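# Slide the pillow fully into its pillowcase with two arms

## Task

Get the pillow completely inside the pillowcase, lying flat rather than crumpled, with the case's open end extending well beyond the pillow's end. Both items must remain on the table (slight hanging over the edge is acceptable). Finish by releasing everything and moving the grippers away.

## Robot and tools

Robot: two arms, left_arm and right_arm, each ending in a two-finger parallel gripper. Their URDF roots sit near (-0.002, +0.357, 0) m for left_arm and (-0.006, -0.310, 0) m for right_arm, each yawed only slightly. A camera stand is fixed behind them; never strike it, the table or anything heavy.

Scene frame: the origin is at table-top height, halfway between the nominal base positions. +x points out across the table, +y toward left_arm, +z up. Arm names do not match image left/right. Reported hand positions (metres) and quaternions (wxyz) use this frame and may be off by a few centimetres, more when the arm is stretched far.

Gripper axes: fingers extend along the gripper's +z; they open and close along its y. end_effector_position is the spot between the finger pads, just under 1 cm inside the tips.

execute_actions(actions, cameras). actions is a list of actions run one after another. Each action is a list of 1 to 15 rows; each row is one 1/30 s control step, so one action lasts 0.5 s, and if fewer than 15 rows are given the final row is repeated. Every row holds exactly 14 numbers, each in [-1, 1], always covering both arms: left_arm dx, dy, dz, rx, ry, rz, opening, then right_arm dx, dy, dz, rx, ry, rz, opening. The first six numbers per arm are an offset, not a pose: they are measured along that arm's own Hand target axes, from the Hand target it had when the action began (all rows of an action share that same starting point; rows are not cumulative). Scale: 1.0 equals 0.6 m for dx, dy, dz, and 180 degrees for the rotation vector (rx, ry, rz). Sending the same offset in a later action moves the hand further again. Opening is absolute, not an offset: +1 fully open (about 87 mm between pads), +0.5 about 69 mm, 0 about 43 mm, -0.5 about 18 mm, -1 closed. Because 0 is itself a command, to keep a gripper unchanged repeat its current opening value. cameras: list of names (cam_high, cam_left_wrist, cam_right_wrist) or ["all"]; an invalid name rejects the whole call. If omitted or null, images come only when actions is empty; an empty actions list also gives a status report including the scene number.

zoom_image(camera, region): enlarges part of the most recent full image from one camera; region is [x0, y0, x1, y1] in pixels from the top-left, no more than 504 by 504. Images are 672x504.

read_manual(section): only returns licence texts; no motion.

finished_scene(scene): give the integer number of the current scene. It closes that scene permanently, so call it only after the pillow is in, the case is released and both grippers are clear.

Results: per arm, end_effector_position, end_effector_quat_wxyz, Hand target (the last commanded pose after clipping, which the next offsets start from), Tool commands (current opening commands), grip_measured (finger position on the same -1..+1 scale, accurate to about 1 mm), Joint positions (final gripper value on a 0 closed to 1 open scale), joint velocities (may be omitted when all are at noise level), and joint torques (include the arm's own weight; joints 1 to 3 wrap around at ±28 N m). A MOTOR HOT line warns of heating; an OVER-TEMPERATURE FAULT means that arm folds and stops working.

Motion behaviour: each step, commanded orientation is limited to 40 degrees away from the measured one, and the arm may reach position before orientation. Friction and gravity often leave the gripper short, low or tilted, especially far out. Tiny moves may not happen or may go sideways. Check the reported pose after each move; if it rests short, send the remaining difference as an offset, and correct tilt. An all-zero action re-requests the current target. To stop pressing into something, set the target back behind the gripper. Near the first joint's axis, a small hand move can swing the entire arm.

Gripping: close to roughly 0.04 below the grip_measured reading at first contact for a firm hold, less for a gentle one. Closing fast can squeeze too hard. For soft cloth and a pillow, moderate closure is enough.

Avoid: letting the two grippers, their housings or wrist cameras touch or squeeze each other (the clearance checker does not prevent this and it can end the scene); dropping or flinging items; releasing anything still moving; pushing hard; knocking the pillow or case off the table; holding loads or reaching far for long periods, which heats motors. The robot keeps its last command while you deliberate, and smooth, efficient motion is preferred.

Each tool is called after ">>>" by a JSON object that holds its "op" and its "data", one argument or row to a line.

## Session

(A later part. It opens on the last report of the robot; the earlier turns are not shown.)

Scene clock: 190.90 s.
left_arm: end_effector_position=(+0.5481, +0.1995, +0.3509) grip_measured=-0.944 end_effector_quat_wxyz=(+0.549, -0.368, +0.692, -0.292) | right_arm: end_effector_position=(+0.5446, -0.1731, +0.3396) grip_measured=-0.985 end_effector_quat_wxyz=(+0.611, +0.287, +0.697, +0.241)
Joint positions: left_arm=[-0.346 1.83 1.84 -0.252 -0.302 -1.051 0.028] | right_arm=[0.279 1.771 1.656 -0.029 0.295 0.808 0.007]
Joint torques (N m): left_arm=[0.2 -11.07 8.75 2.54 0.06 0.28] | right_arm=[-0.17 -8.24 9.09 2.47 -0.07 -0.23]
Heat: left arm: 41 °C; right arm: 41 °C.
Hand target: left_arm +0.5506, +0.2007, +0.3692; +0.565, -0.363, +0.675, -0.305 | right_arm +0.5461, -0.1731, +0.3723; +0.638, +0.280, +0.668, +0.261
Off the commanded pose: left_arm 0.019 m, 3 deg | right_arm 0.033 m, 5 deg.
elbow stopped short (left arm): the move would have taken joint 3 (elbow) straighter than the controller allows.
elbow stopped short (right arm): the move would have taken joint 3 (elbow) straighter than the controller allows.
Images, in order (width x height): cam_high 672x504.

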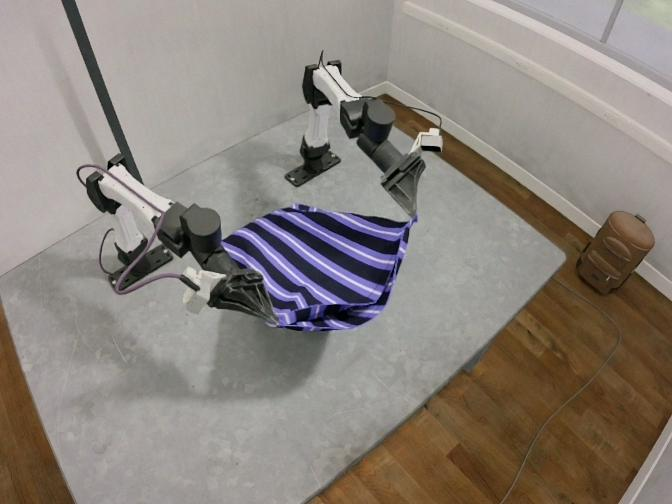

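>>> {"op": "execute_actions", "data": {
  "actions": [
    [[0.063,0.096,0.121,0,0,0,-1,0.09,-0.091,0.107,0,0,0,-1]],
    [[0.066,0.101,0.088,0,0,0,-1,0.091,-0.093,0.073,0,0,0,-1]],
    [[0.05,0.077,0.058,0,0,0,-1,0.069,-0.07,0.047,0,0,0,-1]],
    [[0.043,0.066,0.03,0,0,0,-1,0.058,-0.059,0.021,0,0,0,-1]],
    [[0,0,0,0,0,0,-1,0,0,0,0,0,0,-1]]
  ],
  "cameras": ["all"]
}}

Scene clock: 195.57 s.
left_arm: end_effector_position=(+0.6760, +0.1962, +0.0901) grip_measured=-0.945 end_effector_quat_wxyz=(+0.554, -0.366, +0.684, -0.302) | right_arm: end_effector_position=(+0.6707, -0.1709, +0.0715) grip_measured=-0.985 end_effector_quat_wxyz=(+0.612, +0.285, +0.694, +0.250)
Joint positions: left_arm=[-0.276 2.478 1.776 0.491 -0.227 -1.039 0.028] | right_arm=[0.21 2.508 1.693 0.686 0.213 0.805 0.007]
Joint torques (N m): left_arm=[0.8 -15.01 9.37 2.32 0.11 0.32] | right_arm=[-1.03 -11.81 8.92 2.38 -0.01 -0.25]
Heat: left arm: 41 °C; right arm: 42 °C.
Hand target: left_arm +0.6831, +0.2016, +0.0978; +0.565, -0.363, +0.676, -0.305 | right_arm +0.6814, -0.1767, +0.1018; +0.638, +0.281, +0.668, +0.260
Off the commanded pose: left_arm 0.012 m, 2 deg | right_arm 0.033 m, 4 deg.
camera_calibration:
cam_left_wrist: T_world_to_cam=[[0.167982, -0.563852, 0.808612, -0.0768994], [-0.820031, -0.535174, -0.202826, 0.700689], [0.547112, -0.629015, -0.552276, -0.0505266], [0, 0, 0, 1]] pos_world=[0.615148, 0.299848, 0.176395]
cam_right_wrist: T_world_to_cam=[[-0.114159, -0.702594, -0.702374, 0.0070913], [-0.790316, 0.492617, -0.364319, 0.667056], [0.60197, 0.513508, -0.611508, -0.126885], [0, 0, 0, 1]] pos_world=[0.604376, -0.258464, 0.170411]

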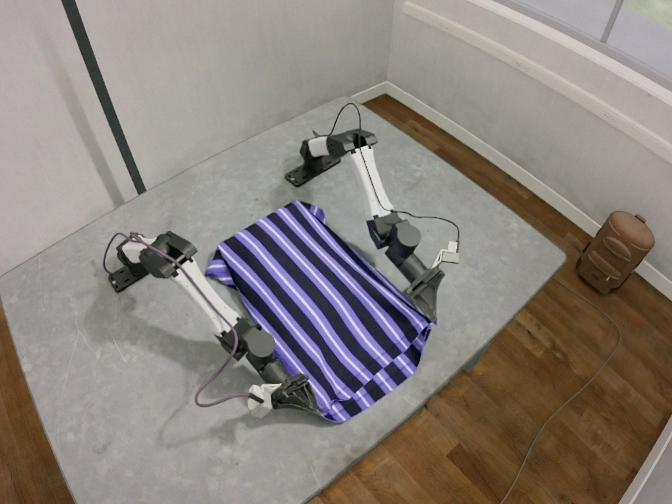

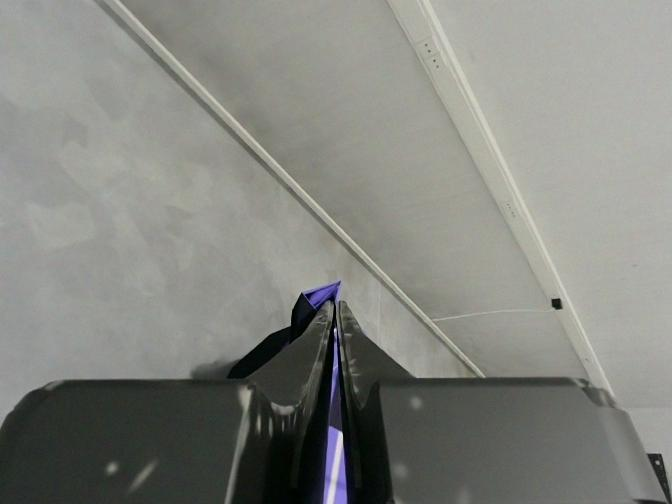

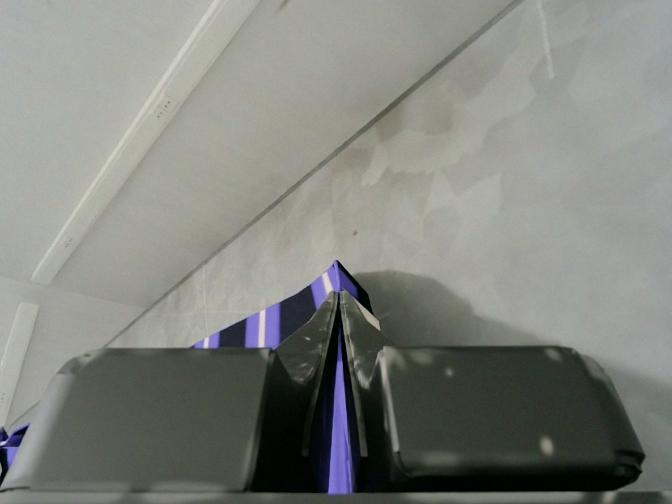

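>>> {"op": "execute_actions", "data": {
  "actions": [
    [[0.02,0.031,0.032,0,0,0,-1,0.023,-0.023,0.027,0,0,0,-1]],
    [[0,0,0,0,0,0,-1,0,0,0,0,0,0,-1]],
    [[0,0,0,0,0,0,-0.8,0,0,0,0,0,0,-0.8]],
    [[0,0,0,0,0,0,-0.4,0,0,0,0,0,0,-0.4]],
    [[0,0,0,0,0,0,-0.2,0,0,0,0,0,0,-0.2]],
    [[0,0,-0.06,0,0,0,-0.2,0,0,-0.06,0,0,0,-0.2]],
    [[0,0,-0.07,0,0,0,-0.2,0,0,-0.07,0,0,0,-0.2]],
    [[0,0,-0.07,0,0,0,-0.2,0,0,-0.07,0,0,0,-0.2]]
  ],
  "cameras": ["all"]
}}

>>> {"op": "zoom_image", "data": {
  "camera": "cam_high",
  "region": [200, 190, 480, 450]
}}

Scene clock: 205.47 s.
left_arm: end_effector_position=(+0.5821, +0.2030, +0.0774) grip_measured=-0.200 end_effector_quat_wxyz=(+0.556, -0.364, +0.685, -0.299) | right_arm: end_effector_position=(+0.5752, -0.1768, +0.0585) grip_measured=-0.200 end_effector_quat_wxyz=(+0.617, +0.283, +0.690, +0.250)
Joint positions: left_arm=[-0.313 2.214 1.215 0.787 -0.266 -1.037 0.4] | right_arm=[0.246 2.281 1.143 1.02 0.253 0.805 0.4]
Joint torques (N m): left_arm=[-0.75 -16.05 5.44 2.16 -0.05 0.18] | right_arm=[0.29 -11.89 4.59 2.24 0.07 -0.23]
Heat: left arm: 42 °C; right arm: 44 °C.
Hand target: left_arm +0.5800, +0.2021, +0.0939; +0.565, -0.363, +0.675, -0.305 | right_arm +0.5767, -0.1757, +0.0874; +0.638, +0.281, +0.668, +0.260
Off the commanded pose: left_arm 0.016 m, 2 deg | right_arm 0.029 m, 4 deg.
camera_calibration:
cam_left_wrist: T_world_to_cam=[[0.166946, -0.571219, 0.80364, -0.0445338], [-0.819755, -0.533306, -0.208775, 0.624728], [0.547842, -0.623934, -0.557293, -0.0028959], [0, 0, 0, 1]] pos_world=[0.521145, 0.305926, 0.164603]
cam_right_wrist: T_world_to_cam=[[-0.107461, -0.703675, -0.702348, -0.0211652], [-0.784148, 0.494278, -0.375235, 0.587034], [0.611199, 0.510421, -0.604901, -0.0805041], [0, 0, 0, 1]] pos_world=[0.507251, -0.263961, 0.156714]

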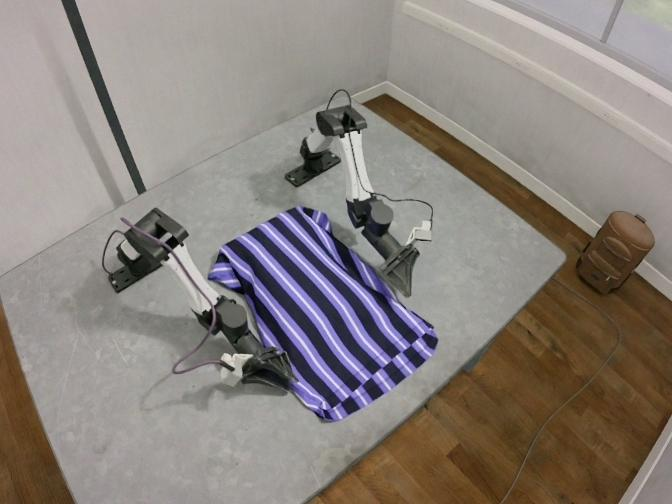

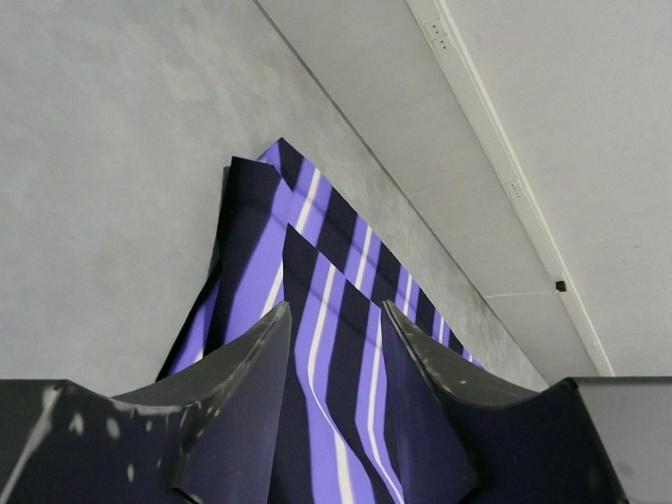

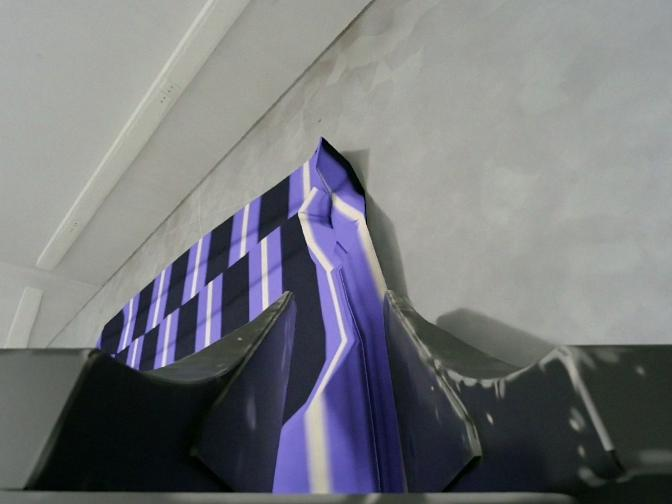

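Scaled by 1.800 from the camera's 672x504 image, which has a finer 960x720 frame.

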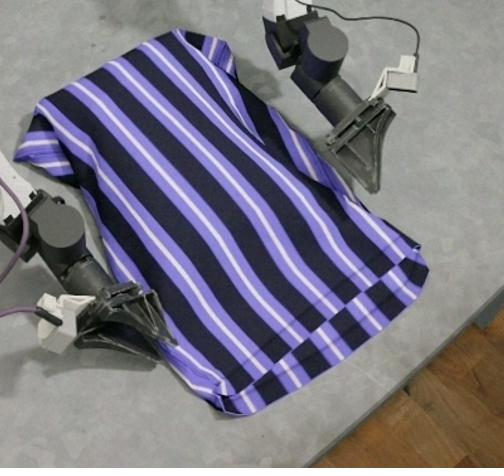

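>>> {"op": "execute_actions", "data": {
  "actions": [
    [[-0.07,-0.053,-0.03,0,0,0,-0.2,-0.08,0.04,-0.02,0,0,0,-0.2]],
    [[-0.1,-0.08,-0.07,0,0,0,-0.2,-0.12,0.06,-0.06,0,0,0,-0.2]],
    [[-0.07,-0.05,-0.1,0,0,0,-0.2,-0.07,0.04,-0.1,0,0,0,-0.2]],
    [[0,0,-0.1,0,0,0,-0.2,0,0,-0.1,0,0,0,-0.2]]
  ],
  "cameras": ["cam_high"]
}}

>>> {"op": "zoom_image", "data": {
  "camera": "cam_high",
  "region": [200, 190, 480, 450]
}}

Scene clock: 210.70 s.
left_arm: end_effector_position=(+0.4353, +0.2631, +0.3023) grip_measured=-0.200 end_effector_quat_wxyz=(+0.570, -0.362, +0.668, -0.313) | right_arm: end_effector_position=(+0.4191, -0.2287, +0.2676) grip_measured=-0.200 end_effector_quat_wxyz=(+0.635, +0.280, +0.670, +0.263)
Joint positions: left_arm=[-0.25 1.297 1.039 0.101 -0.206 -1.031 0.4] | right_arm=[0.201 1.247 0.795 0.394 0.208 0.801 0.4]
Joint torques (N m): left_arm=[-1.01 -5.55 6.75 1.99 -0.01 0.25] | right_arm=[0.28 -4.21 6.75 1.97 0.09 -0.18]
Heat: left arm: 43 °C; right arm: 44 °C.
Hand target: left_arm +0.4331, +0.2620, +0.2938; +0.565, -0.363, +0.676, -0.305 | right_arm +0.4172, -0.2292, +0.2697; +0.638, +0.281, +0.668, +0.261
Off the commanded pose: left_arm 0.009 m, 1 deg | right_arm 0.003 m, 1 deg.
Images, in order (width x height): cam_high 672x504.

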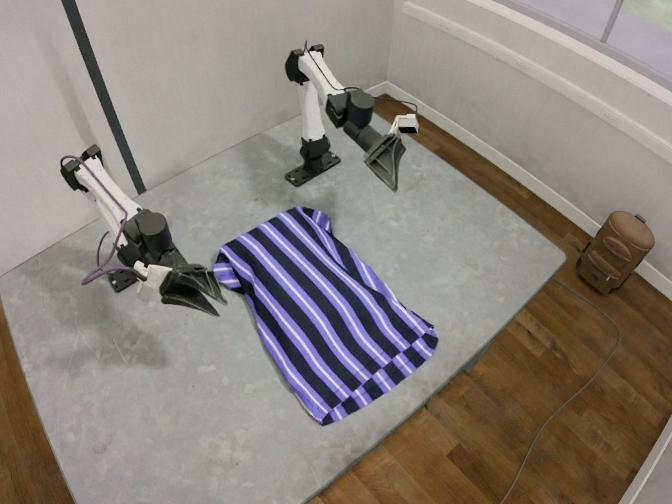

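Scaled by 1.800 from the camera's 672x504 image, which has a finer 960x720 frame.

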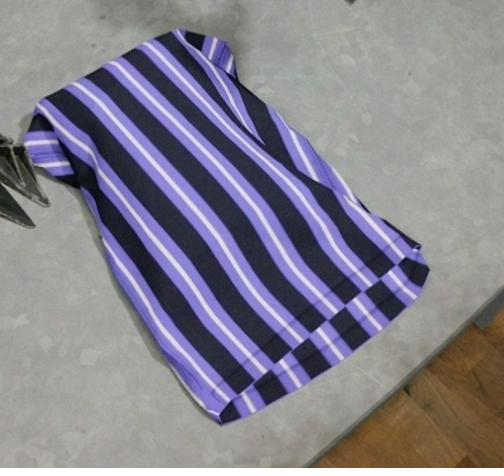

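>>> {"op": "finished_scene", "data": {
  "scene": 1
}}

The scene is finished: the task was done.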